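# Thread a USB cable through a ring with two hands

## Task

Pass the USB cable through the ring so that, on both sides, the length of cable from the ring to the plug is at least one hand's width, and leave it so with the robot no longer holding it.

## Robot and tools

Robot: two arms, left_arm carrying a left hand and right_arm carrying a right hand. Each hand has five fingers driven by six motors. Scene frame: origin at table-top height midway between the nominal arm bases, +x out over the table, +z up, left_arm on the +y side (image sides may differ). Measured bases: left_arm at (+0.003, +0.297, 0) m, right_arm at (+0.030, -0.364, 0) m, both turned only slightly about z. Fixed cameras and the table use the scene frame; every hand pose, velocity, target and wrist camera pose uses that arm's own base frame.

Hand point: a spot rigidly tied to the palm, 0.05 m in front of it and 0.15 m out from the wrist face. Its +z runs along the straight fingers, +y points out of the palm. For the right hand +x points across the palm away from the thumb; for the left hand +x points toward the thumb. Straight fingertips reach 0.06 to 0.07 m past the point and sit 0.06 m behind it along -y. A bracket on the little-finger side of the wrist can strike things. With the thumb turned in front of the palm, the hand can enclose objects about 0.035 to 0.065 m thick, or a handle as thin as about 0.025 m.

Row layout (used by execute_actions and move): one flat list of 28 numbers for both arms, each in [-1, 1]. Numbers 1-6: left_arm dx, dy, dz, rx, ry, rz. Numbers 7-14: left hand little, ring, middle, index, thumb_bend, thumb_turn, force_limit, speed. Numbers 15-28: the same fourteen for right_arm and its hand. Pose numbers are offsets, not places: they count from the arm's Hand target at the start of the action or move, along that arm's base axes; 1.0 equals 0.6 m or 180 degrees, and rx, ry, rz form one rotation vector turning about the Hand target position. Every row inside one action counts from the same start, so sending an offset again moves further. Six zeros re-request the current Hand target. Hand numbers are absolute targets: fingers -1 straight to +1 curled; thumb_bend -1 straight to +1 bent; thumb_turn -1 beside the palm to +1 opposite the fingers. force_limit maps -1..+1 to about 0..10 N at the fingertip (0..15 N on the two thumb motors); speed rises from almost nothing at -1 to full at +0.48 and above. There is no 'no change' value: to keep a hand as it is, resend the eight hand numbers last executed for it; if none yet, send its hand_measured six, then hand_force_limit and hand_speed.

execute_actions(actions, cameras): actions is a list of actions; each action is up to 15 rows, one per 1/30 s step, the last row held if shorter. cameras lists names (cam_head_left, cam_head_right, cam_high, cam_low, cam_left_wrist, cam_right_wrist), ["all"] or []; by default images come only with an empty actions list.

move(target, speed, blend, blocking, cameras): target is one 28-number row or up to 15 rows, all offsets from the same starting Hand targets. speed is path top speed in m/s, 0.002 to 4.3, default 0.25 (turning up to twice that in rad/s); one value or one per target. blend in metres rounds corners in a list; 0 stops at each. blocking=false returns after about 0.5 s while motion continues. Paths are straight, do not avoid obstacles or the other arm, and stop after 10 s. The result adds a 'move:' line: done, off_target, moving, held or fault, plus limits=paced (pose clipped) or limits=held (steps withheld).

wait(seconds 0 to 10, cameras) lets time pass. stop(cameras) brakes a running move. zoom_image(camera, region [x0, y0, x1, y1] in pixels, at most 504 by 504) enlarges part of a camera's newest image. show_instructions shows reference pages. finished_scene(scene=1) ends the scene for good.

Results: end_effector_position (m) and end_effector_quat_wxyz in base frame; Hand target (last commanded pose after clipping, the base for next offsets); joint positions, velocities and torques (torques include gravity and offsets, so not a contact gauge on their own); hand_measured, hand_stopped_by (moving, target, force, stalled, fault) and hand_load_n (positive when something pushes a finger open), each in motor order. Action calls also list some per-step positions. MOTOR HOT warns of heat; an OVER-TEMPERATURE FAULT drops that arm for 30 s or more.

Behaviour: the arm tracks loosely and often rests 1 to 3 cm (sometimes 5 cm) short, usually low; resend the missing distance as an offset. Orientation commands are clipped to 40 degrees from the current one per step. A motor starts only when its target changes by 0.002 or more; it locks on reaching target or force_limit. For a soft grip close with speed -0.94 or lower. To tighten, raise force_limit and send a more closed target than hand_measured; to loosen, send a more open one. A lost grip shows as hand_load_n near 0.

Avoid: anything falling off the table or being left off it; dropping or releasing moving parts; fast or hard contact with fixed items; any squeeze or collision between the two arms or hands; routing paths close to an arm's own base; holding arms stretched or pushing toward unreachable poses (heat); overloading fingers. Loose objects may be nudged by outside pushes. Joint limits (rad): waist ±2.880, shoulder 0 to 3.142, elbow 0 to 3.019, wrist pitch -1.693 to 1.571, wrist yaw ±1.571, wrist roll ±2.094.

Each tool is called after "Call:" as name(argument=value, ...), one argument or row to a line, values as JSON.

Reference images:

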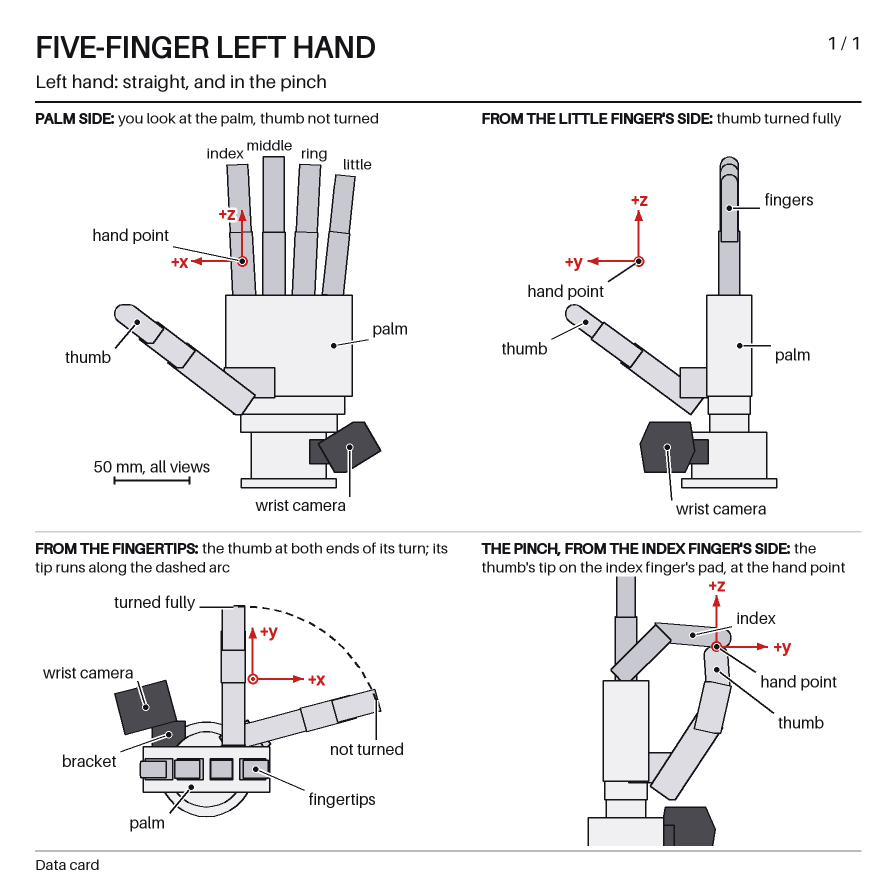

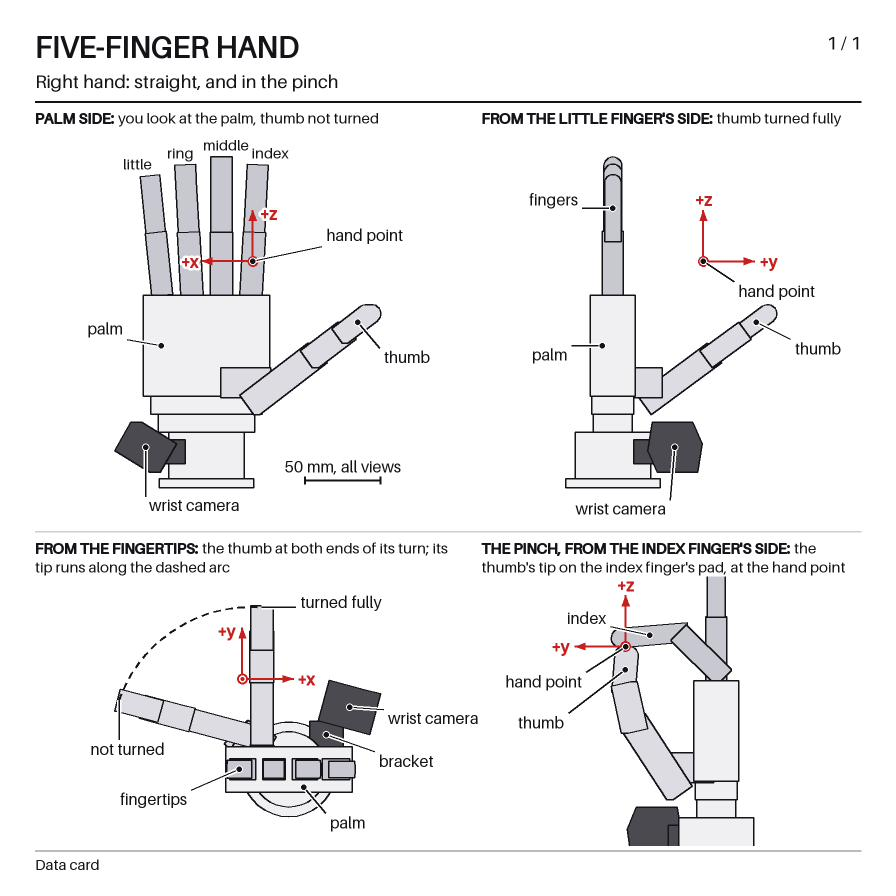

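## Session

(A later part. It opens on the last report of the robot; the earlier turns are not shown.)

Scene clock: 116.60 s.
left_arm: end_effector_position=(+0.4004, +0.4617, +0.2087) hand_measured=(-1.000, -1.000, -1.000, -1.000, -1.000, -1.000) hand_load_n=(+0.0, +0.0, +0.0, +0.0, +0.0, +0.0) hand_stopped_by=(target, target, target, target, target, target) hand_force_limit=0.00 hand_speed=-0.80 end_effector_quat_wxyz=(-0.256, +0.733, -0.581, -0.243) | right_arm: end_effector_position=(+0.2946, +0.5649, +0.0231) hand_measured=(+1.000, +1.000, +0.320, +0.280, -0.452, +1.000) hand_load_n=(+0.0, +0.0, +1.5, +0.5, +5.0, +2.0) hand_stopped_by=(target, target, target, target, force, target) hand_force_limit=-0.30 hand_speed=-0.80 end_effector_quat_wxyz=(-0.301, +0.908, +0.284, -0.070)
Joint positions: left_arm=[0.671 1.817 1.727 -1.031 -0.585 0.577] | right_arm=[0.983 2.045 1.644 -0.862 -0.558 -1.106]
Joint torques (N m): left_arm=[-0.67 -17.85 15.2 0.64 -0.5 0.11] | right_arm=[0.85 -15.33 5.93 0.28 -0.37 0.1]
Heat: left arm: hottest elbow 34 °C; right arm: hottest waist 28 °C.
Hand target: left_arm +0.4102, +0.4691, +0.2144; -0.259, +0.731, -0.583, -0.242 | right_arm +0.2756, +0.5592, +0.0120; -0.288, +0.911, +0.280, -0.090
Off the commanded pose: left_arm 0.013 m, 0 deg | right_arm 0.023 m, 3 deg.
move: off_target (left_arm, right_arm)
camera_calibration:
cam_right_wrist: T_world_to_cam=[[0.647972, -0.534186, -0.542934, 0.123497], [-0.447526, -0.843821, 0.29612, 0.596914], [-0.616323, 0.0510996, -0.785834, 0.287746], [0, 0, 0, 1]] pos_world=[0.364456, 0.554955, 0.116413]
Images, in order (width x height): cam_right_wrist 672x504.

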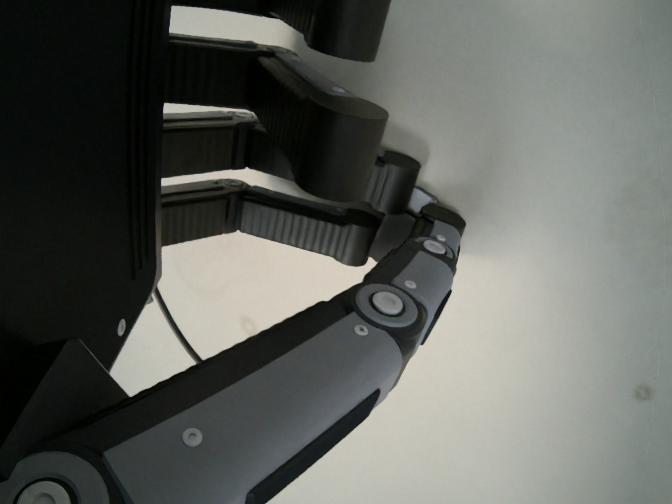

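Call:
move(
  target=[
    [0,0,0,0,0,0,-1,-1,-1,-1,-1,-1,0,-0.8,0,0,0,0,0,0,1,1,0.32,0.28,0.0,1,0.1,-0.8],
    [0,0,0,0,0,0,-1,-1,-1,-1,-1,-1,0,-0.8,0,0,0.08,0,0,0,1,1,0.32,0.28,0.0,1,0.1,-0.8],
  ],
  cameras=["cam_right_wrist","cam_head_left"],
  speed=0.05,
)

Call:
zoom_image(
  camera="cam_right_wrist",
  region=[300, 120, 600, 340],
)

Scene clock: 120.97 s.
left_arm: end_effector_position=(+0.4004, +0.4617, +0.2087) hand_measured=(-1.000, -1.000, -1.000, -1.000, -1.000, -1.000) hand_load_n=(+0.0, +0.0, +0.0, +0.0, +0.0, +0.0) hand_stopped_by=(target, target, target, target, target, target) hand_force_limit=0.00 hand_speed=-0.80 end_effector_quat_wxyz=(-0.256, +0.733, -0.581, -0.243) | right_arm: end_effector_position=(+0.2764, +0.5455, +0.0401) hand_measured=(+1.000, +1.000, +0.320, +0.280, -0.430, +1.000) hand_load_n=(+0.0, +0.0, +0.5, +3.0, +3.5, -1.5) hand_stopped_by=(target, target, target, target, force, target) hand_force_limit=0.10 hand_speed=-0.80 end_effector_quat_wxyz=(-0.277, +0.915, +0.275, -0.100)
Joint positions: left_arm=[0.671 1.817 1.727 -1.031 -0.585 0.577] | right_arm=[0.989 2.013 1.644 -0.97 -0.557 -1.098]
Joint torques (N m): left_arm=[-0.67 -17.85 15.21 0.64 -0.49 0.11] | right_arm=[0.21 -16.21 10.3 0.39 -0.44 0.03]
Heat: left arm: hottest elbow 35 °C; right arm: hottest waist 28 °C.
Hand target: left_arm +0.4102, +0.4691, +0.2144; -0.259, +0.731, -0.583, -0.242 | right_arm +0.2756, +0.5593, +0.0601; -0.288, +0.911, +0.280, -0.089
Off the commanded pose: left_arm 0.013 m, 0 deg | right_arm 0.024 m, 2 deg.
move: off_target (left_arm, right_arm)
camera_calibration:
cam_right_wrist: T_world_to_cam=[[0.623897, -0.569705, -0.534965, 0.159903], [-0.432087, -0.821849, 0.371302, 0.548117], [-0.651194, -0.000503148, -0.758911, 0.32766], [0, 0, 0, 1]] pos_world=[0.350441, 0.541732, 0.13069]
Images, in order (width x height): cam_head_left 672x504, cam_right_wrist 672x504.

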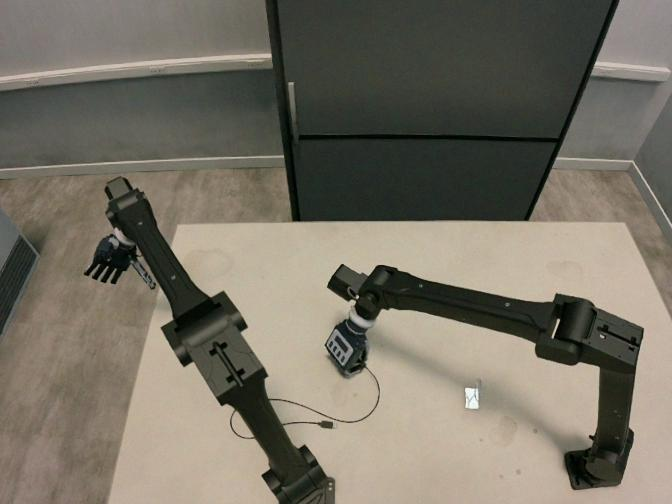

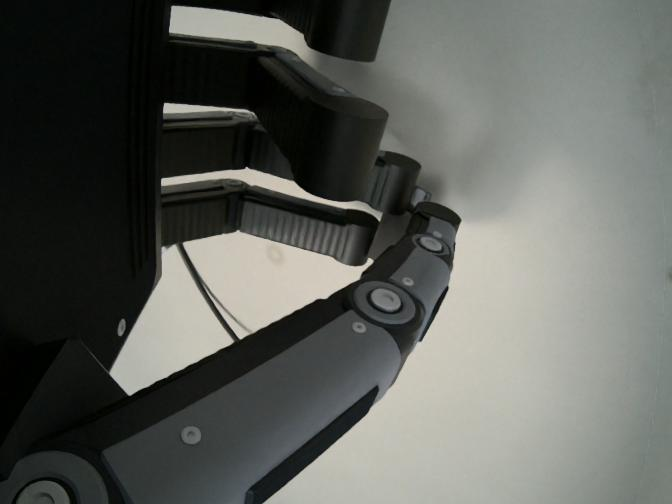

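Scaled by 1.680 from the camera's 672x504 image, which has a finer 960x720 frame.

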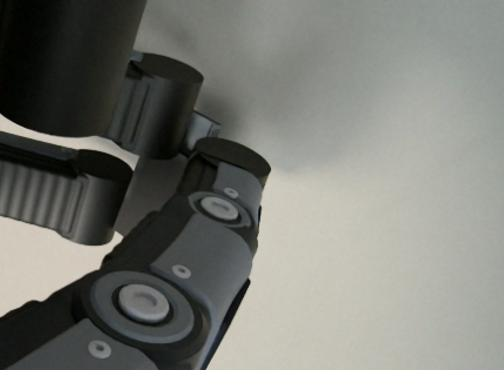

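Call:
move(
  target=[0,0,0,0,0,0,-1,-1,-1,-1,-1,-1,0,-0.8,0.119,-0.32,0.10,0,0,-0.717,1,1,0.32,0.28,0.0,1,0.1,-0.8],
  cameras=["all"],
  speed=0.25,
)

Scene clock: 130.33 s.
left_arm: end_effector_position=(+0.4004, +0.4617, +0.2087) hand_measured=(-1.000, -1.000, -1.000, -1.000, -1.000, -1.000) hand_load_n=(+0.0, +0.0, +0.0, +0.0, +0.0, +0.0) hand_stopped_by=(target, target, target, target, target, target) hand_force_limit=0.00 hand_speed=-0.80 end_effector_quat_wxyz=(-0.256, +0.733, -0.581, -0.243) | right_arm: end_effector_position=(+0.3376, +0.3650, +0.1062) hand_measured=(+1.000, +1.000, +0.320, +0.280, -0.430, +1.000) hand_load_n=(+0.0, +0.0, +0.5, +3.0, +3.5, -1.5) hand_stopped_by=(target, target, target, target, force, target) hand_force_limit=0.10 hand_speed=-0.80 end_effector_quat_wxyz=(-0.194, +0.656, -0.695, +0.222)
Joint positions: left_arm=[0.671 1.817 1.727 -1.031 -0.585 0.577] | right_arm=[0.892 1.492 1.109 -0.829 0.489 0.859]
Joint torques (N m): left_arm=[-0.73 -17.85 15.21 0.64 -0.49 0.11] | right_arm=[-1.79 -9.88 9.65 0.59 0.46 0.05]
Heat: left arm: hottest elbow 35 °C; right arm: hottest waist 28 °C.
Hand target: left_arm +0.4102, +0.4691, +0.2144; -0.259, +0.731, -0.583, -0.242 | right_arm +0.3471, +0.3672, +0.1201; -0.205, +0.645, -0.702, +0.221
Off the commanded pose: left_arm 0.013 m, 0 deg | right_arm 0.017 m, 2 deg.
move: off_target (left_arm, right_arm)
camera_calibration:
cam_left_wrist: T_world_to_cam=[[0.993997, -0.000275516, -0.109406, -0.37082], [-0.0196558, -0.984176, -0.176101, 0.499461], [-0.107627, 0.177195, -0.978273, 0.282052], [0, 0, 0, 1]] pos_world=[0.408767, 0.441477, 0.32331]
cam_right_wrist: T_world_to_cam=[[-0.83405, -0.174135, -0.523486, 0.400801], [-0.386281, 0.861798, 0.328773, -0.223802], [0.393888, 0.476426, -0.786047, -0.106406], [0, 0, 0, 1]] pos_world=[0.289749, 0.313361, 0.199754]

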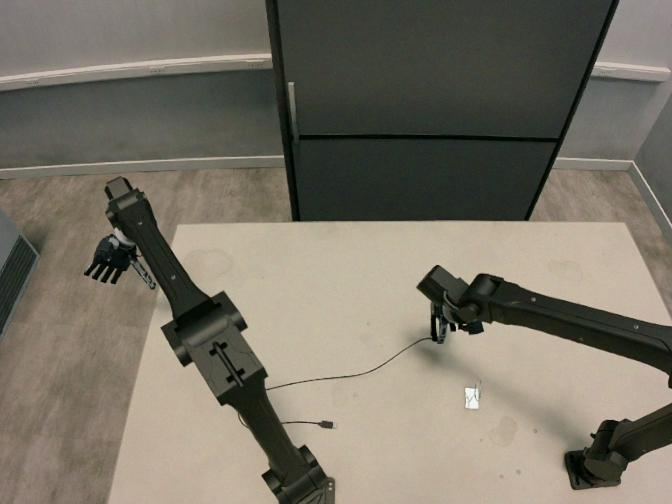

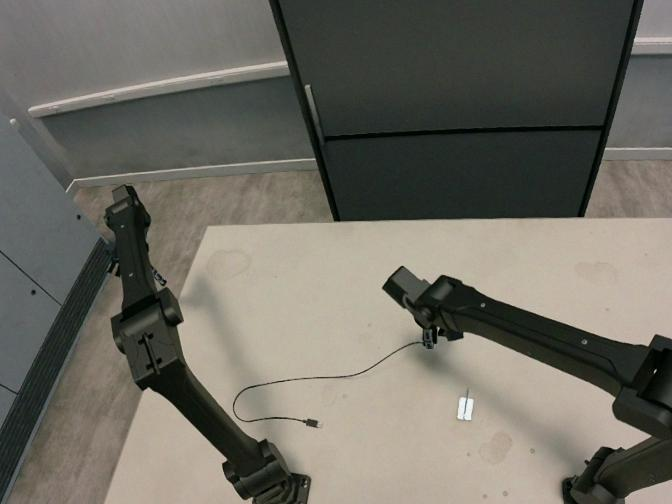

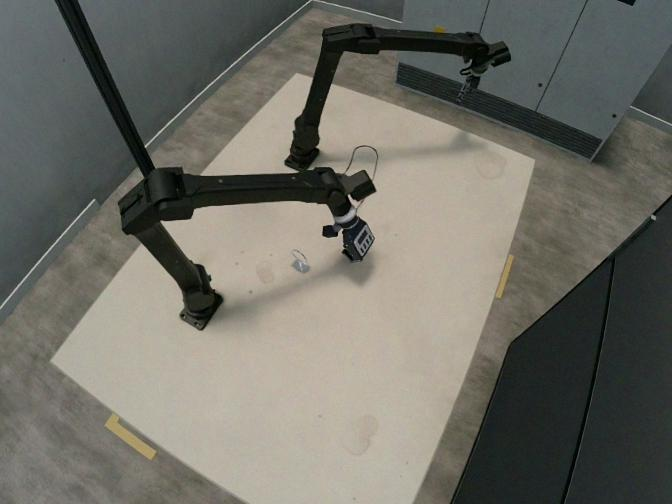

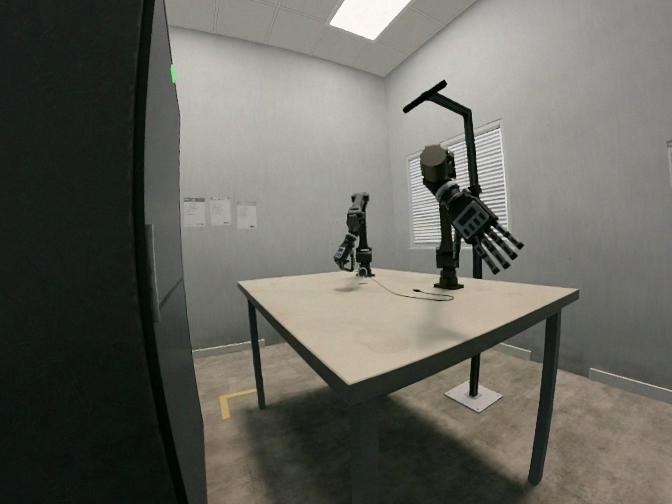

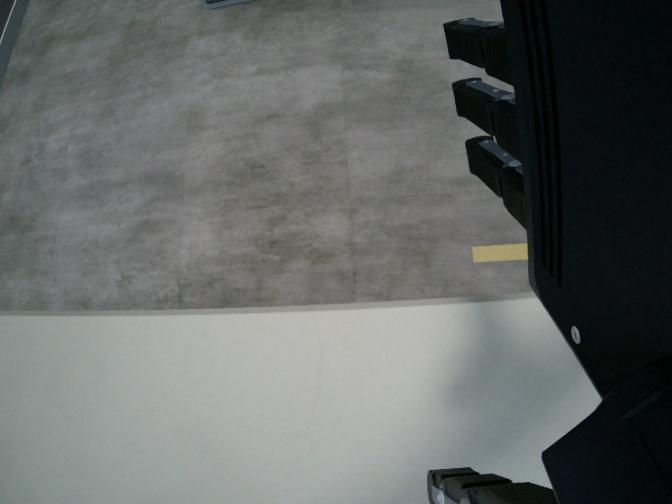

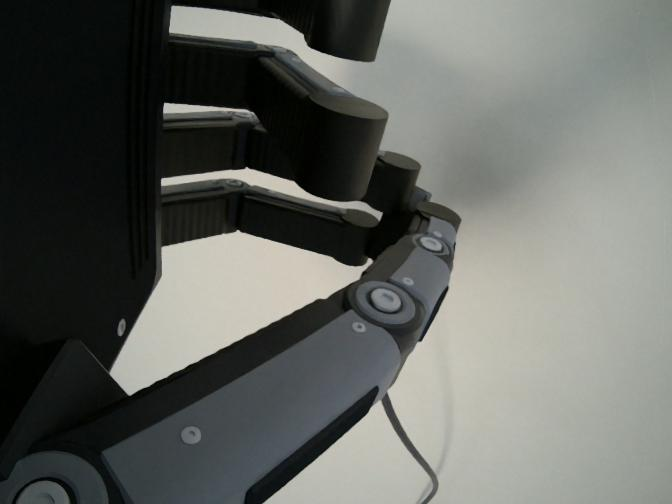

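Call:
move(
  target=[0,0,0,0,0,0,-1,-1,-1,-1,-1,-1,0,-0.8,0,0,-0.12,0,0,0,1,1,0.32,0.28,0.0,1,0.1,-0.8],
  cameras=["cam_right_wrist","cam_head_left"],
  speed=0.1,
)

Call:
zoom_image(
  camera="cam_right_wrist",
  region=[300, 120, 600, 340],
)

Scene clock: 133.87 s.
left_arm: end_effector_position=(+0.4004, +0.4617, +0.2087) hand_measured=(-1.000, -1.000, -1.000, -1.000, -1.000, -1.000) hand_load_n=(+0.0, +0.0, +0.0, +0.0, +0.0, +0.0) hand_stopped_by=(target, target, target, target, target, target) hand_force_limit=0.00 hand_speed=-0.80 end_effector_quat_wxyz=(-0.256, +0.733, -0.581, -0.243) | right_arm: end_effector_position=(+0.3421, +0.3704, +0.0553) hand_measured=(+1.000, +1.000, +0.320, +0.280, -0.430, +1.000) hand_load_n=(+0.0, +0.0, +0.5, +2.5, +3.5, -1.5) hand_stopped_by=(target, target, target, target, force, target) hand_force_limit=0.10 hand_speed=-0.80 end_effector_quat_wxyz=(-0.207, +0.651, -0.696, +0.220)
Joint positions: left_arm=[0.671 1.817 1.727 -1.031 -0.585 0.577] | right_arm=[0.892 1.555 1.026 -0.654 0.49 0.861]
Joint torques (N m): left_arm=[-0.67 -17.85 15.2 0.64 -0.5 0.11] | right_arm=[-1.85 -8.64 6.94 1.58 0.42 0.01]
Heat: left arm: hottest elbow 35 °C; right arm: hottest waist 28 °C.
Hand target: left_arm +0.4102, +0.4691, +0.2144; -0.259, +0.731, -0.583, -0.242 | right_arm +0.3471, +0.3672, +0.0482; -0.205, +0.645, -0.702, +0.221
Off the commanded pose: left_arm 0.013 m, 0 deg | right_arm 0.009 m, 1 deg.
move: off_target (left_arm)
camera_calibration:
cam_right_wrist: T_world_to_cam=[[-0.824438, -0.1604, -0.542746, 0.371575], [-0.390923, 0.854855, 0.341177, -0.206534], [0.409245, 0.493451, -0.76748, -0.163364], [0, 0, 0, 1]] pos_world=[0.292457, 0.31677, 0.146757]
Images, in order (width x height): cam_head_left 672x504, cam_right_wrist 672x504.

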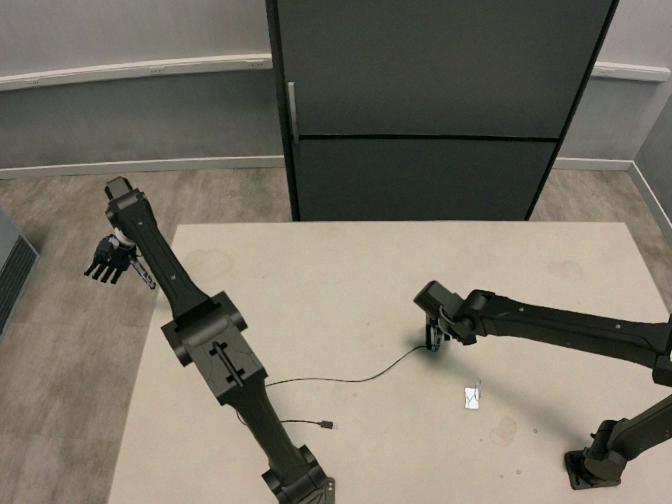

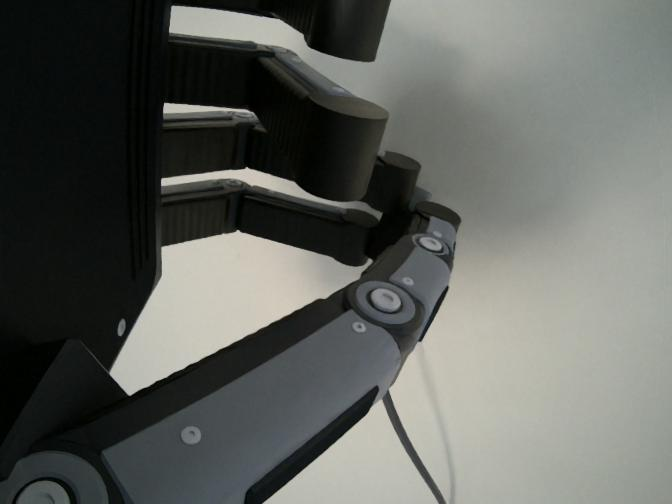

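Scaled by 1.680 from the camera's 672x504 image, which has a finer 960x720 frame.

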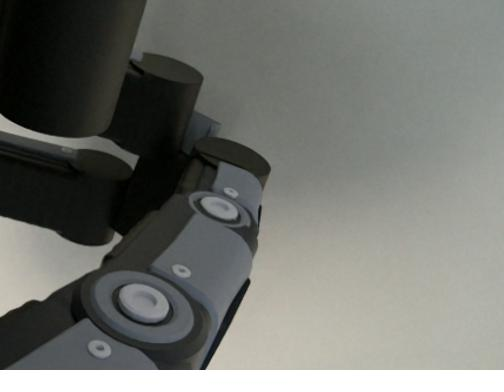

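Call:
move(
  target=[0,0,0,0,0,0,-1,-1,-1,-1,-1,-1,0,-0.8,0,0,-0.05,0,0,0,1,1,0.32,0.28,0.0,1,0.1,-0.8],
  cameras=["cam_right_wrist"],
  speed=0.06,
)

Scene clock: 136.37 s.
left_arm: end_effector_position=(+0.4004, +0.4617, +0.2087) hand_measured=(-1.000, -1.000, -1.000, -1.000, -1.000, -1.000) hand_load_n=(+0.0, +0.0, +0.0, +0.0, +0.0, +0.0) hand_stopped_by=(target, target, target, target, target, target) hand_force_limit=0.00 hand_speed=-0.80 end_effector_quat_wxyz=(-0.256, +0.733, -0.581, -0.243) | right_arm: end_effector_position=(+0.3427, +0.3712, +0.0263) hand_measured=(+1.000, +1.000, +0.320, +0.280, -0.430, +1.000) hand_load_n=(+0.5, +0.0, +0.5, +2.5, +3.5, -2.0) hand_stopped_by=(target, target, target, target, force, target) hand_force_limit=0.10 hand_speed=-0.80 end_effector_quat_wxyz=(-0.208, +0.651, -0.696, +0.220)
Joint positions: left_arm=[0.671 1.817 1.727 -1.031 -0.585 0.577] | right_arm=[0.892 1.601 0.99 -0.571 0.49 0.861]
Joint torques (N m): left_arm=[-0.62 -17.85 15.2 0.64 -0.5 0.11] | right_arm=[-1.79 -8.7 6.5 1.46 0.42 0.02]
Heat: left arm: hottest elbow 35 °C; right arm: hottest waist 28 °C.
Hand target: left_arm +0.4102, +0.4691, +0.2144; -0.259, +0.731, -0.583, -0.242 | right_arm +0.3470, +0.3671, +0.0180; -0.204, +0.645, -0.702, +0.221
Off the commanded pose: left_arm 0.013 m, 0 deg | right_arm 0.010 m, 1 deg.
move: off_target (left_arm)
camera_calibration:
cam_right_wrist: T_world_to_cam=[[-0.823787, -0.159567, -0.54398, 0.355925], [-0.391316, 0.854351, 0.341989, -0.19671], [0.41018, 0.494594, -0.766244, -0.187057], [0, 0, 0, 1]] pos_world=[0.292957, 0.31737, 0.117557]
Images, in order (width x height): cam_right_wrist 672x504.

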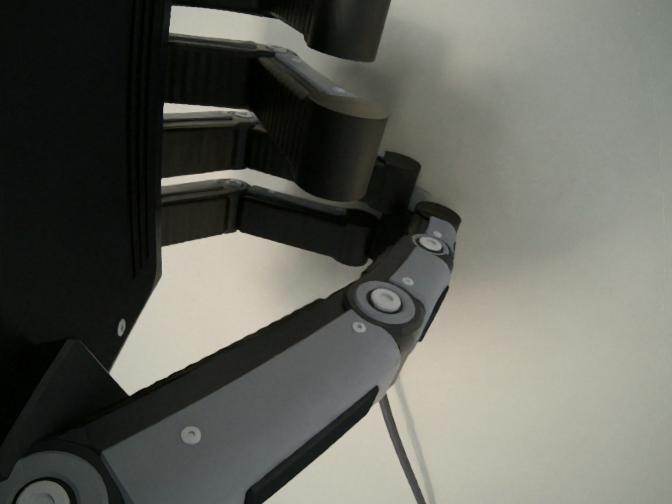

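Call:
move(
  target=[0,0,0,0,0,0,-1,-1,-1,-1,-1,-1,0,-0.8,0,0,-0.0133,0,0,0,1,1,0.32,0.28,0.0,1,0.1,-0.8],
  cameras=["cam_right_wrist"],
  speed=0.04,
)

Call:
zoom_image(
  camera="cam_right_wrist",
  region=[300, 120, 600, 340],
)

Scene clock: 138.63 s.
left_arm: end_effector_position=(+0.4004, +0.4617, +0.2087) hand_measured=(-1.000, -1.000, -1.000, -1.000, -1.000, -1.000) hand_load_n=(+0.0, +0.0, +0.5, +0.0, +0.0, +0.0) hand_stopped_by=(target, target, target, target, target, target) hand_force_limit=0.00 hand_speed=-0.80 end_effector_quat_wxyz=(-0.256, +0.733, -0.581, -0.243) | right_arm: end_effector_position=(+0.3441, +0.3729, +0.0236) hand_measured=(+1.000, +1.000, +0.320, +0.280, -0.430, +1.000) hand_load_n=(+0.0, +0.5, -1.0, +2.5, +4.0, -1.5) hand_stopped_by=(target, target, target, target, force, target) hand_force_limit=0.10 hand_speed=-0.80 end_effector_quat_wxyz=(-0.212, +0.650, -0.696, +0.219)
Joint positions: left_arm=[0.671 1.817 1.727 -1.031 -0.585 0.577] | right_arm=[0.892 1.606 0.986 -0.553 0.49 0.861]
Joint torques (N m): left_arm=[-0.67 -17.85 15.21 0.64 -0.49 0.11] | right_arm=[-1.79 -8.23 6.13 1.68 0.43 0.01]
Heat: left arm: hottest elbow 35 °C; right arm: hottest waist 28 °C.
Hand target: left_arm +0.4102, +0.4691, +0.2144; -0.259, +0.731, -0.583, -0.242 | right_arm +0.3470, +0.3672, +0.0101; -0.204, +0.645, -0.702, +0.221
Off the commanded pose: left_arm 0.013 m, 0 deg | right_arm 0.015 m, 1 deg.
move: off_target (left_arm, right_arm)
camera_calibration:
cam_right_wrist: T_world_to_cam=[[-0.820839, -0.155488, -0.549587, 0.353486], [-0.392949, 0.852051, 0.345831, -0.195448], [0.414504, 0.499832, -0.760496, -0.194221], [0, 0, 0, 1]] pos_world=[0.29386, 0.318573, 0.114159]
Images, in order (width x height): cam_right_wrist 672x504.

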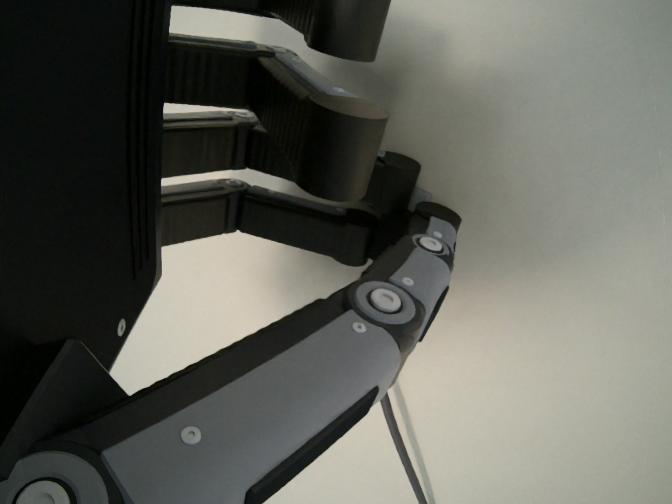

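Scaled by 1.680 from the camera's 672x504 image, which has a finer 960x720 frame.

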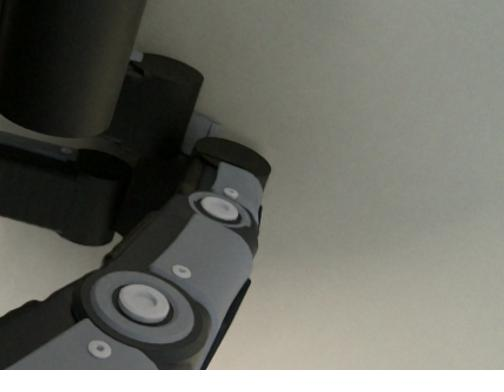

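Call:
move(
  target=[
    [0,0,0,0,0,0,-1,-1,-1,-1,-1,-1,0,-0.8,0,0,0,0,0,0,1,1,0.32,0.28,-1,1,0.1,-0.5],
    [0,0,0,0,0,0,-1,-1,-1,-1,-1,-1,0,-0.8,0.02,0,0.03,0,0,0,1,1,0.32,0.28,-1,1,0.1,-0.5],
  ],
  cameras=["cam_right_wrist","cam_head_left"],
  speed=0.05,
)

Scene clock: 142.53 s.
left_arm: end_effector_position=(+0.4004, +0.4617, +0.2087) hand_measured=(-1.000, -1.000, -1.000, -1.000, -1.000, -1.000) hand_load_n=(+0.0, +0.0, +0.0, +0.0, +0.0, +0.0) hand_stopped_by=(target, target, target, target, target, target) hand_force_limit=0.00 hand_speed=-0.80 end_effector_quat_wxyz=(-0.256, +0.733, -0.581, -0.243) | right_arm: end_effector_position=(+0.3482, +0.3628, +0.0215) hand_measured=(+1.000, +1.000, +0.320, +0.280, -1.000, +1.000) hand_load_n=(+0.0, +0.0, +0.0, +0.0, +0.0, +0.0) hand_stopped_by=(target, target, target, target, target, target) hand_force_limit=0.10 hand_speed=-0.50 end_effector_quat_wxyz=(-0.202, +0.646, -0.702, +0.221)
Joint positions: left_arm=[0.671 1.817 1.727 -1.031 -0.585 0.577] | right_arm=[0.872 1.607 0.986 -0.57 0.487 0.859]
Joint torques (N m): left_arm=[-0.67 -17.85 15.21 0.62 -0.49 0.11] | right_arm=[-1.85 -9.17 9.32 0.57 0.24 -0.21]
Heat: left arm: hottest elbow 35 °C; right arm: hottest waist 28 °C.
Hand target: left_arm +0.4102, +0.4691, +0.2144; -0.259, +0.731, -0.583, -0.242 | right_arm +0.3591, +0.3672, +0.0281; -0.205, +0.645, -0.703, +0.221
Off the commanded pose: left_arm 0.013 m, 0 deg | right_arm 0.013 m, 0 deg.
move: off_target (left_arm, right_arm)
camera_calibration:
cam_right_wrist: T_world_to_cam=[[-0.830722, -0.148383, -0.536547, 0.354778], [-0.373641, 0.863088, 0.33981, -0.195116], [0.412665, 0.482764, -0.772429, -0.185258], [0, 0, 0, 1]] pos_world=[0.298268, 0.310481, 0.113559]
Images, in order (width x height): cam_head_left 672x504, cam_right_wrist 672x504.

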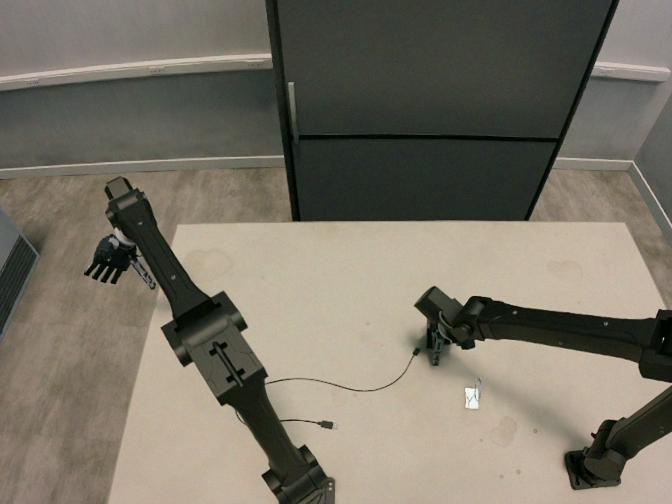

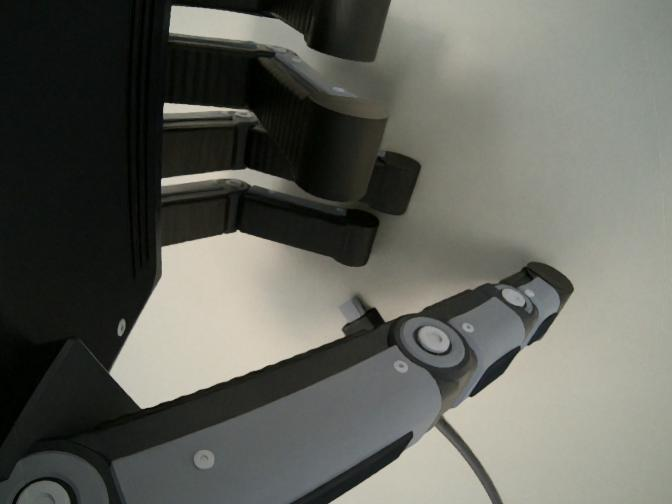

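Call:
move(
  target=[
    [0,0,0,0,0,0,-1,-1,-1,-1,-1,-1,0,-0.8,0,0,0.2,0,0,0,1,1,0.32,0.28,-1,1,0.1,-0.5],
    [0,0,0,0,0,0,-1,-1,-1,-1,-1,-1,0,-0.8,0.05,-0.4,0.2,0,0,0,1,1,0.32,0.28,-1,1,0.1,-0.5],
  ],
  cameras=["cam_right_wrist","cam_head_left","cam_head_right"],
  speed=0.2,
)

Call:
zoom_image(
  camera="cam_head_left",
  region=[360, 320, 500, 420],
)

Scene clock: 148.80 s.
left_arm: end_effector_position=(+0.4004, +0.4617, +0.2087) hand_measured=(-1.000, -1.000, -1.000, -1.000, -1.000, -1.000) hand_load_n=(+0.0, -0.5, +0.0, +0.0, +0.0, +0.0) hand_stopped_by=(target, target, target, target, target, target) hand_force_limit=0.00 hand_speed=-0.80 end_effector_quat_wxyz=(-0.256, +0.733, -0.581, -0.243) | right_arm: end_effector_position=(+0.3874, +0.1315, +0.1463) hand_measured=(+1.000, +1.000, +0.320, +0.280, -1.000, +1.000) hand_load_n=(+0.0, +0.0, +0.0, +0.0, +0.0, +0.0) hand_stopped_by=(target, target, target, target, target, target) hand_force_limit=0.10 hand_speed=-0.50 end_effector_quat_wxyz=(-0.199, +0.647, -0.703, +0.217)
Joint positions: left_arm=[0.671 1.817 1.727 -1.031 -0.585 0.577] | right_arm=[0.316 1.165 0.895 -0.741 0.222 0.335]
Joint torques (N m): left_arm=[-0.67 -17.9 15.21 0.64 -0.5 0.11] | right_arm=[-1.79 -6.48 7.79 1.84 0.05 -0.19]
Heat: left arm: hottest elbow 35 °C; right arm: hottest waist 28 °C.
Hand target: left_arm +0.4102, +0.4691, +0.2144; -0.259, +0.731, -0.583, -0.242 | right_arm +0.3890, +0.1273, +0.1481; -0.204, +0.645, -0.702, +0.221
Off the commanded pose: left_arm 0.013 m, 0 deg | right_arm 0.005 m, 1 deg.
move: off_target (left_arm)
camera_calibration:
cam_right_wrist: T_world_to_cam=[[-0.836074, -0.146694, -0.528641, 0.420571], [-0.369796, 0.862477, 0.345521, -0.025496], [0.405255, 0.48437, -0.775341, 0.00970846], [0, 0, 0, 1]] pos_world=[0.338265, 0.0789823, 0.238668]
Images, in order (width x height): cam_head_left 672x504, cam_head_right 672x504, cam_right_wrist 672x504.

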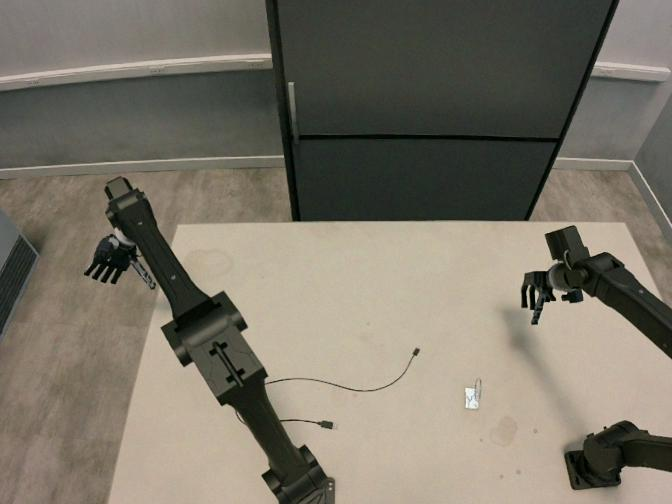

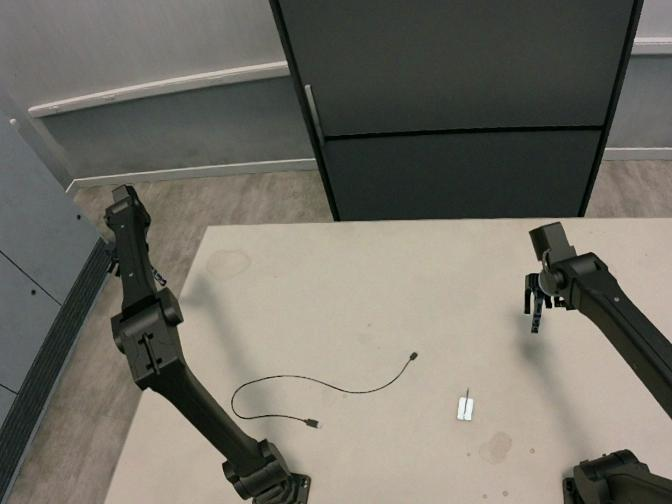

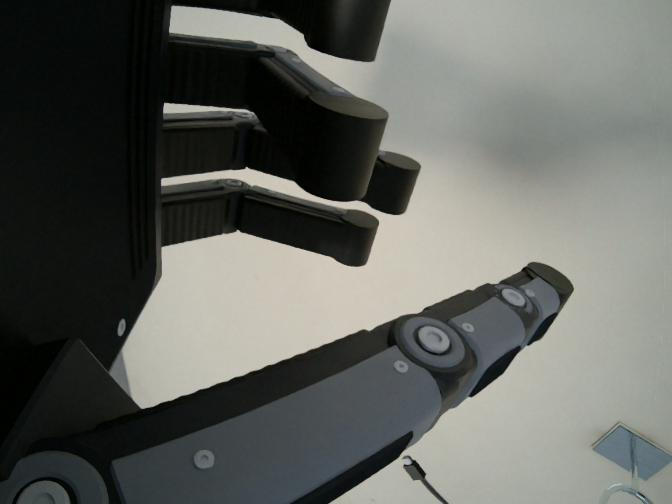

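Scaled by 3.600.

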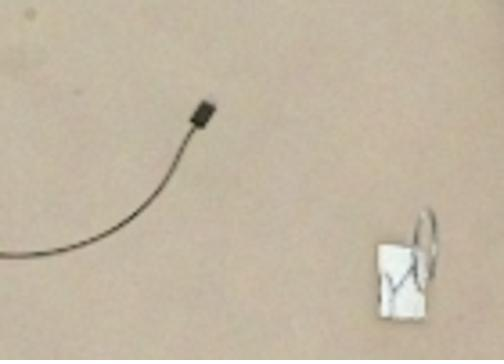

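Call:
move(
  target=[0,0,0,0,0,0,-1,-1,-1,-1,-1,-1,0,-0.8,-0.0873,0.472,-0.142,0,0,0.389,1,1,0.32,0.28,-1,1,0.1,-0.5],
  cameras=["cam_right_wrist"],
  speed=0.2,
)

Scene clock: 176.97 s.
left_arm: end_effector_position=(+0.4004, +0.4617, +0.2087) hand_measured=(-1.000, -1.000, -1.000, -1.000, -1.000, -1.000) hand_load_n=(+0.0, +0.0, +0.0, +0.0, -0.5, +0.0) hand_stopped_by=(target, target, target, target, target, target) hand_force_limit=0.00 hand_speed=-0.80 end_effector_quat_wxyz=(-0.256, +0.733, -0.581, -0.243) | right_arm: end_effector_position=(+0.3254, +0.3929, +0.0536) hand_measured=(+1.000, +1.000, +0.320, +0.280, -1.000, +1.000) hand_load_n=(+0.0, +0.0, +0.0, +0.0, +0.0, +0.0) hand_stopped_by=(target, target, target, target, target, target) hand_force_limit=0.10 hand_speed=-0.50 end_effector_quat_wxyz=(-0.281, +0.933, -0.217, +0.057)
Joint positions: left_arm=[0.671 1.817 1.727 -1.031 -0.585 0.577] | right_arm=[0.78 1.595 1.057 -0.481 -0.196 -0.277]
Joint torques (N m): left_arm=[-0.73 -17.9 15.2 0.64 -0.5 0.11] | right_arm=[-0.09 -9 11.1 1.54 -0.22 -0.18]
Heat: left arm: hottest elbow 36 °C; right arm: hottest waist 28 °C.
Hand target: left_arm +0.4102, +0.4691, +0.2144; -0.259, +0.731, -0.583, -0.242 | right_arm +0.3368, +0.4104, +0.0630; -0.295, +0.931, -0.205, +0.064
Off the commanded pose: left_arm 0.013 m, 0 deg | right_arm 0.023 m, 2 deg.
move: off_target (left_arm, right_arm)
camera_calibration:
cam_right_wrist: T_world_to_cam=[[-0.176668, -0.836362, -0.518929, 0.413984], [-0.92973, -0.0312641, 0.366913, 0.290408], [-0.323096, 0.547286, -0.772067, 0.0484661], [0, 0, 0, 1]] pos_world=[0.358798, 0.328795, 0.145693]
Images, in order (width x height): cam_right_wrist 672x504.

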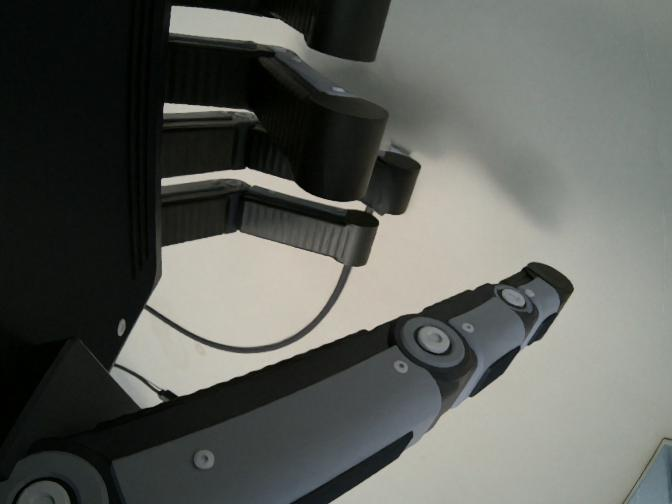

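Call:
move(
  target=[0,0,0,0,0,0,-1,-1,-1,-1,-1,-1,0,-0.8,0.005,0.028,-0.05,0,0,-0.02,1,1,0.32,0.28,-1,1,0.1,-0.5],
  cameras=["cam_right_wrist"],
  speed=0.08,
)

Scene clock: 181.97 s.
left_arm: end_effector_position=(+0.4004, +0.4617, +0.2087) hand_measured=(-1.000, -1.000, -1.000, -1.000, -1.000, -1.000) hand_load_n=(+0.0, +0.0, +0.0, +0.5, +0.0, +0.0) hand_stopped_by=(target, target, target, target, target, target) hand_force_limit=0.00 hand_speed=-0.80 end_effector_quat_wxyz=(-0.256, +0.733, -0.581, -0.243) | right_arm: end_effector_position=(+0.3321, +0.4089, +0.0280) hand_measured=(+1.000, +1.000, +0.320, +0.280, -1.000, +1.000) hand_load_n=(+0.0, +0.0, +0.0, -0.5, +0.0, +0.0) hand_stopped_by=(target, target, target, target, target, target) hand_force_limit=0.10 hand_speed=-0.50 end_effector_quat_wxyz=(-0.280, +0.928, -0.237, +0.069)
Joint positions: left_arm=[0.671 1.817 1.727 -1.031 -0.585 0.577] | right_arm=[0.803 1.661 1.06 -0.402 -0.151 -0.224]
Joint torques (N m): left_arm=[-0.73 -17.85 15.21 0.64 -0.49 0.11] | right_arm=[0.32 -9.41 10.14 1.88 -0.02 0.03]
Heat: left arm: hottest elbow 36 °C; right arm: hottest waist 28 °C.
Hand target: left_arm +0.4102, +0.4691, +0.2144; -0.259, +0.731, -0.583, -0.242 | right_arm +0.3397, +0.4272, +0.0329; -0.292, +0.924, -0.234, +0.073
Off the commanded pose: left_arm 0.013 m, 0 deg | right_arm 0.020 m, 2 deg.
move: off_target (left_arm, right_arm)
camera_calibration:
cam_right_wrist: T_world_to_cam=[[-0.208944, -0.828544, -0.519477, 0.422891], [-0.934415, 0.0124588, 0.355969, 0.290571], [-0.288464, 0.559785, -0.776807, 0.00557946], [0, 0, 0, 1]] pos_world=[0.361484, 0.343641, 0.120582]
Images, in order (width x height): cam_right_wrist 672x504.

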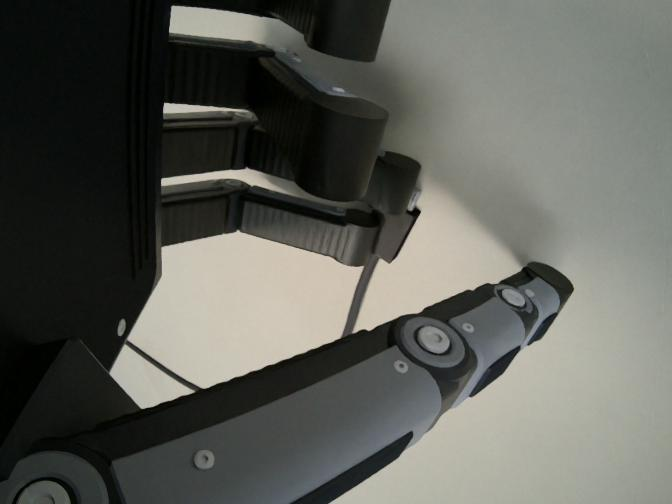

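Call:
move(
  target=[0,0,0,0,0,0,-1,-1,-1,-1,-1,-1,0,-0.8,-0.0035,0.0135,-0.0117,0,0,0,1,1,0.32,0.28,-0.8,1,0.1,-0.5],
  cameras=["cam_right_wrist"],
  speed=0.05,
)

Call:
zoom_image(
  camera="cam_right_wrist",
  region=[300, 120, 600, 340],
)

Scene clock: 185.60 s.
left_arm: end_effector_position=(+0.4004, +0.4617, +0.2087) hand_measured=(-1.000, -1.000, -1.000, -1.000, -1.000, -1.000) hand_load_n=(+0.0, +0.0, +0.0, +0.5, +0.0, +0.0) hand_stopped_by=(target, target, target, target, target, target) hand_force_limit=0.00 hand_speed=-0.80 end_effector_quat_wxyz=(-0.256, +0.733, -0.581, -0.243) | right_arm: end_effector_position=(+0.3323, +0.4174, +0.0222) hand_measured=(+1.000, +1.000, +0.320, +0.280, -0.800, +1.000) hand_load_n=(+0.0, +0.0, -1.5, +0.0, +0.0, +0.0) hand_stopped_by=(target, target, target, target, target, target) hand_force_limit=0.10 hand_speed=-0.50 end_effector_quat_wxyz=(-0.282, +0.927, -0.237, +0.072)
Joint positions: left_arm=[0.671 1.817 1.727 -1.031 -0.585 0.577] | right_arm=[0.816 1.681 1.066 -0.381 -0.141 -0.213]
Joint torques (N m): left_arm=[-0.73 -17.9 15.21 0.64 -0.49 0.11] | right_arm=[0.32 -9.58 9.98 1.72 -0.12 0.05]
Heat: left arm: hottest elbow 36 °C; right arm: hottest waist 28 °C.
Hand target: left_arm +0.4102, +0.4691, +0.2144; -0.259, +0.731, -0.583, -0.242 | right_arm +0.3376, +0.4354, +0.0260; -0.292, +0.924, -0.234, +0.073
Off the commanded pose: left_arm 0.013 m, 0 deg | right_arm 0.019 m, 1 deg.
move: off_target (left_arm, right_arm)
camera_calibration:
cam_right_wrist: T_world_to_cam=[[-0.206819, -0.826893, -0.522948, 0.425596], [-0.93676, 0.0131228, 0.349726, 0.293306], [-0.282324, 0.562206, -0.777314, -0.00670616], [0, 0, 0, 1]] pos_world=[0.360886, 0.351843, 0.114774]
Images, in order (width x height): cam_right_wrist 672x504.

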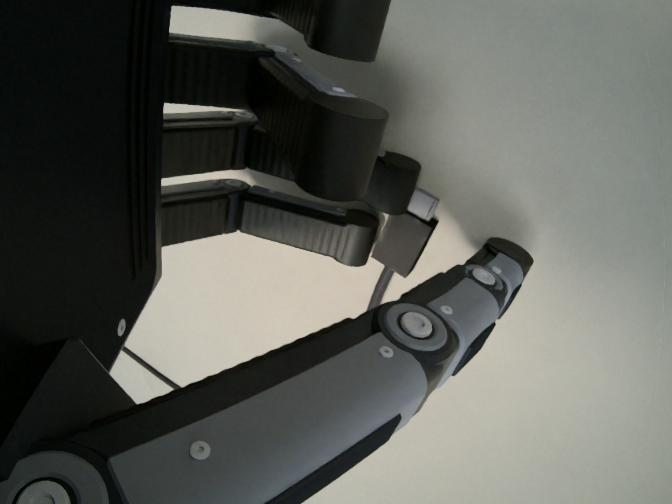

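Scaled by 1.680 from the camera's 672x504 image, which has a finer 960x720 frame.

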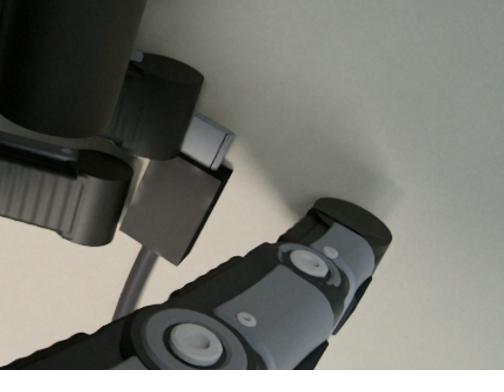

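Call:
move(
  target=[
    [0,0,0,0,0,0,-1,-1,-1,-1,-1,-1,0,-0.8,0,0,0,0,0,0,1,1,0.32,0.28,0.0,1,-0.3,-0.8],
    [0,0,0,0,0,0,-1,-1,-1,-1,-1,-1,0,-0.8,0,0,0,0,0,0,1,1,0.32,0.28,0.05,1,0.1,-0.8],
    [0,0,0,0,0,0,-1,-1,-1,-1,-1,-1,0,-0.8,0,0,0.08,0,0,0,1,1,0.32,0.28,0.05,1,0.1,-0.8],
  ],
  cameras=["cam_right_wrist"],
  speed=0.06,
)

Call:
zoom_image(
  camera="cam_right_wrist",
  region=[300, 120, 600, 340],
)

Scene clock: 191.50 s.
left_arm: end_effector_position=(+0.4004, +0.4617, +0.2087) hand_measured=(-1.000, -1.000, -1.000, -1.000, -1.000, -1.000) hand_load_n=(+0.0, +0.0, +0.0, +0.0, +0.0, +0.0) hand_stopped_by=(target, target, target, target, target, target) hand_force_limit=0.00 hand_speed=-0.80 end_effector_quat_wxyz=(-0.256, +0.733, -0.581, -0.243) | right_arm: end_effector_position=(+0.3315, +0.4174, +0.0527) hand_measured=(+1.000, +1.000, +0.320, +0.280, -0.410, +1.000) hand_load_n=(+0.0, +0.0, +0.0, +0.0, +0.0, +0.0) hand_stopped_by=(target, target, target, target, force, target) hand_force_limit=0.10 hand_speed=-0.80 end_effector_quat_wxyz=(-0.274, +0.929, -0.239, +0.068)
Joint positions: left_arm=[0.671 1.817 1.727 -1.031 -0.585 0.577] | right_arm=[0.817 1.643 1.117 -0.488 -0.14 -0.21]
Joint torques (N m): left_arm=[-0.67 -17.79 15.21 0.64 -0.49 0.11] | right_arm=[0.26 -11.52 10.99 0.9 -0.16 0.03]
Heat: left arm: hottest elbow 36 °C; right arm: hottest waist 28 °C.
Hand target: left_arm +0.4102, +0.4691, +0.2144; -0.259, +0.731, -0.583, -0.242 | right_arm +0.3376, +0.4353, +0.0741; -0.292, +0.924, -0.234, +0.073
Off the commanded pose: left_arm 0.013 m, 0 deg | right_arm 0.028 m, 2 deg.
move: off_target (left_arm, right_arm); target 2's new numbers were sent with right_arm's hand 0.019 m and 1 deg from that target
camera_calibration:
cam_right_wrist: T_world_to_cam=[[-0.214749, -0.833618, -0.508884, 0.446077], [-0.931943, 0.01903, 0.362106, 0.277182], [-0.292174, 0.552013, -0.780971, 0.0245342], [0, 0, 0, 1]] pos_world=[0.361281, 0.35304, 0.145793]
Images, in order (width x height): cam_right_wrist 672x504.

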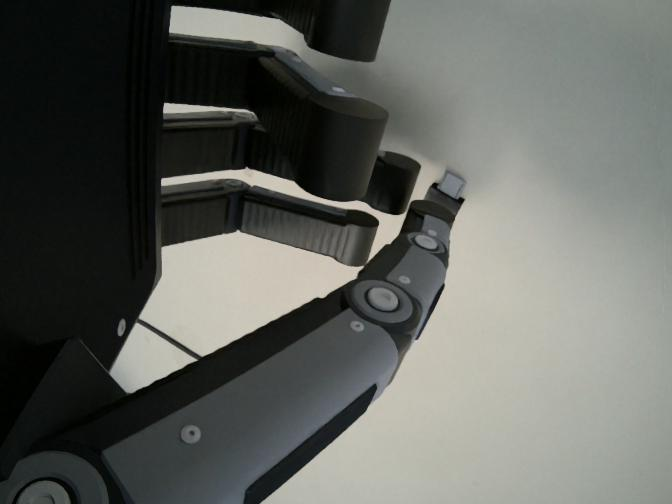

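Scaled by 1.680 from the camera's 672x504 image, which has a finer 960x720 frame.

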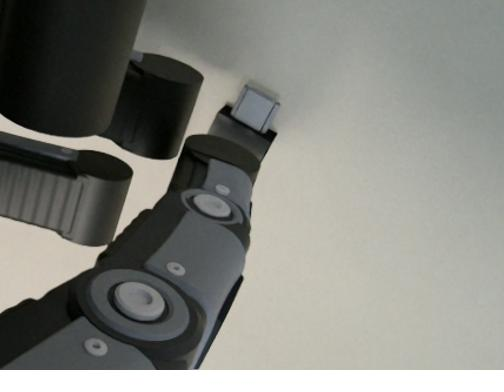

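Call:
move(
  target=[
    [0,0,0,0,0,0,-1,-1,-1,-1,-1,-1,0,-0.8,0,0,0,0,0,0,1,1,0.32,0.28,-1,1,0.1,-0.5],
    [0,0,0,0,0,0,-1,-1,-1,-1,-1,-1,0,-0.8,0,0,0.01,0,0,0,1,1,0.32,0.28,-1,1,0.1,-0.5],
  ],
  cameras=["cam_right_wrist"],
  speed=0.06,
)

Scene clock: 195.50 s.
left_arm: end_effector_position=(+0.4004, +0.4617, +0.2087) hand_measured=(-1.000, -1.000, -1.000, -1.000, -1.000, -1.000) hand_load_n=(+0.0, +0.0, +0.0, +0.0, +0.0, +0.0) hand_stopped_by=(target, target, target, target, target, target) hand_force_limit=0.00 hand_speed=-0.80 end_effector_quat_wxyz=(-0.256, +0.733, -0.581, -0.243) | right_arm: end_effector_position=(+0.3308, +0.4167, +0.0555) hand_measured=(+1.000, +1.000, +0.320, +0.280, -1.000, +1.000) hand_load_n=(+0.0, +0.0, +0.0, +0.0, +0.0, +0.0) hand_stopped_by=(target, target, target, target, target, target) hand_force_limit=0.10 hand_speed=-0.50 end_effector_quat_wxyz=(-0.271, +0.930, -0.239, +0.066)
Joint positions: left_arm=[0.671 1.817 1.727 -1.031 -0.585 0.577] | right_arm=[0.817 1.64 1.123 -0.503 -0.14 -0.21]
Joint torques (N m): left_arm=[-0.67 -17.85 15.21 0.64 -0.49 0.11] | right_arm=[0.26 -11.81 11.19 0.95 -0.16 0.03]
Heat: left arm: hottest elbow 36 °C; right arm: hottest waist 28 °C.
Hand target: left_arm +0.4102, +0.4691, +0.2144; -0.259, +0.731, -0.583, -0.242 | right_arm +0.3376, +0.4354, +0.0801; -0.292, +0.924, -0.234, +0.073
Off the commanded pose: left_arm 0.013 m, 0 deg | right_arm 0.032 m, 3 deg.
move: off_target (left_arm, right_arm)
camera_calibration:
cam_right_wrist: T_world_to_cam=[[-0.216814, -0.835879, -0.50428, 0.448148], [-0.930419, 0.0205794, 0.36592, 0.274155], [-0.295487, 0.548529, -0.782179, 0.0295647], [0, 0, 0, 1]] pos_world=[0.36098, 0.352739, 0.148799]
Images, in order (width x height): cam_right_wrist 672x504.

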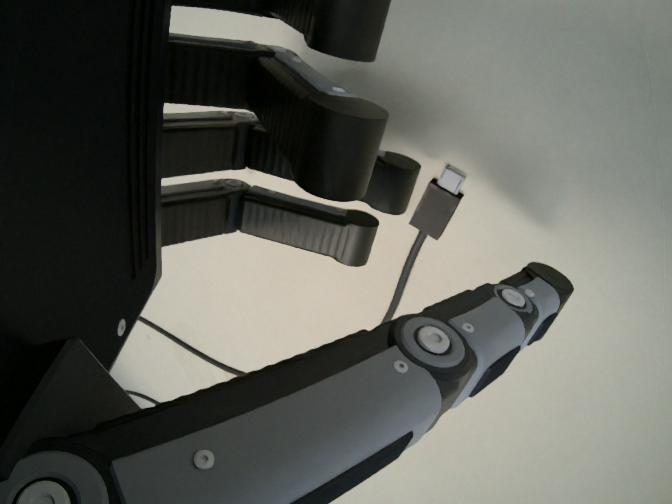

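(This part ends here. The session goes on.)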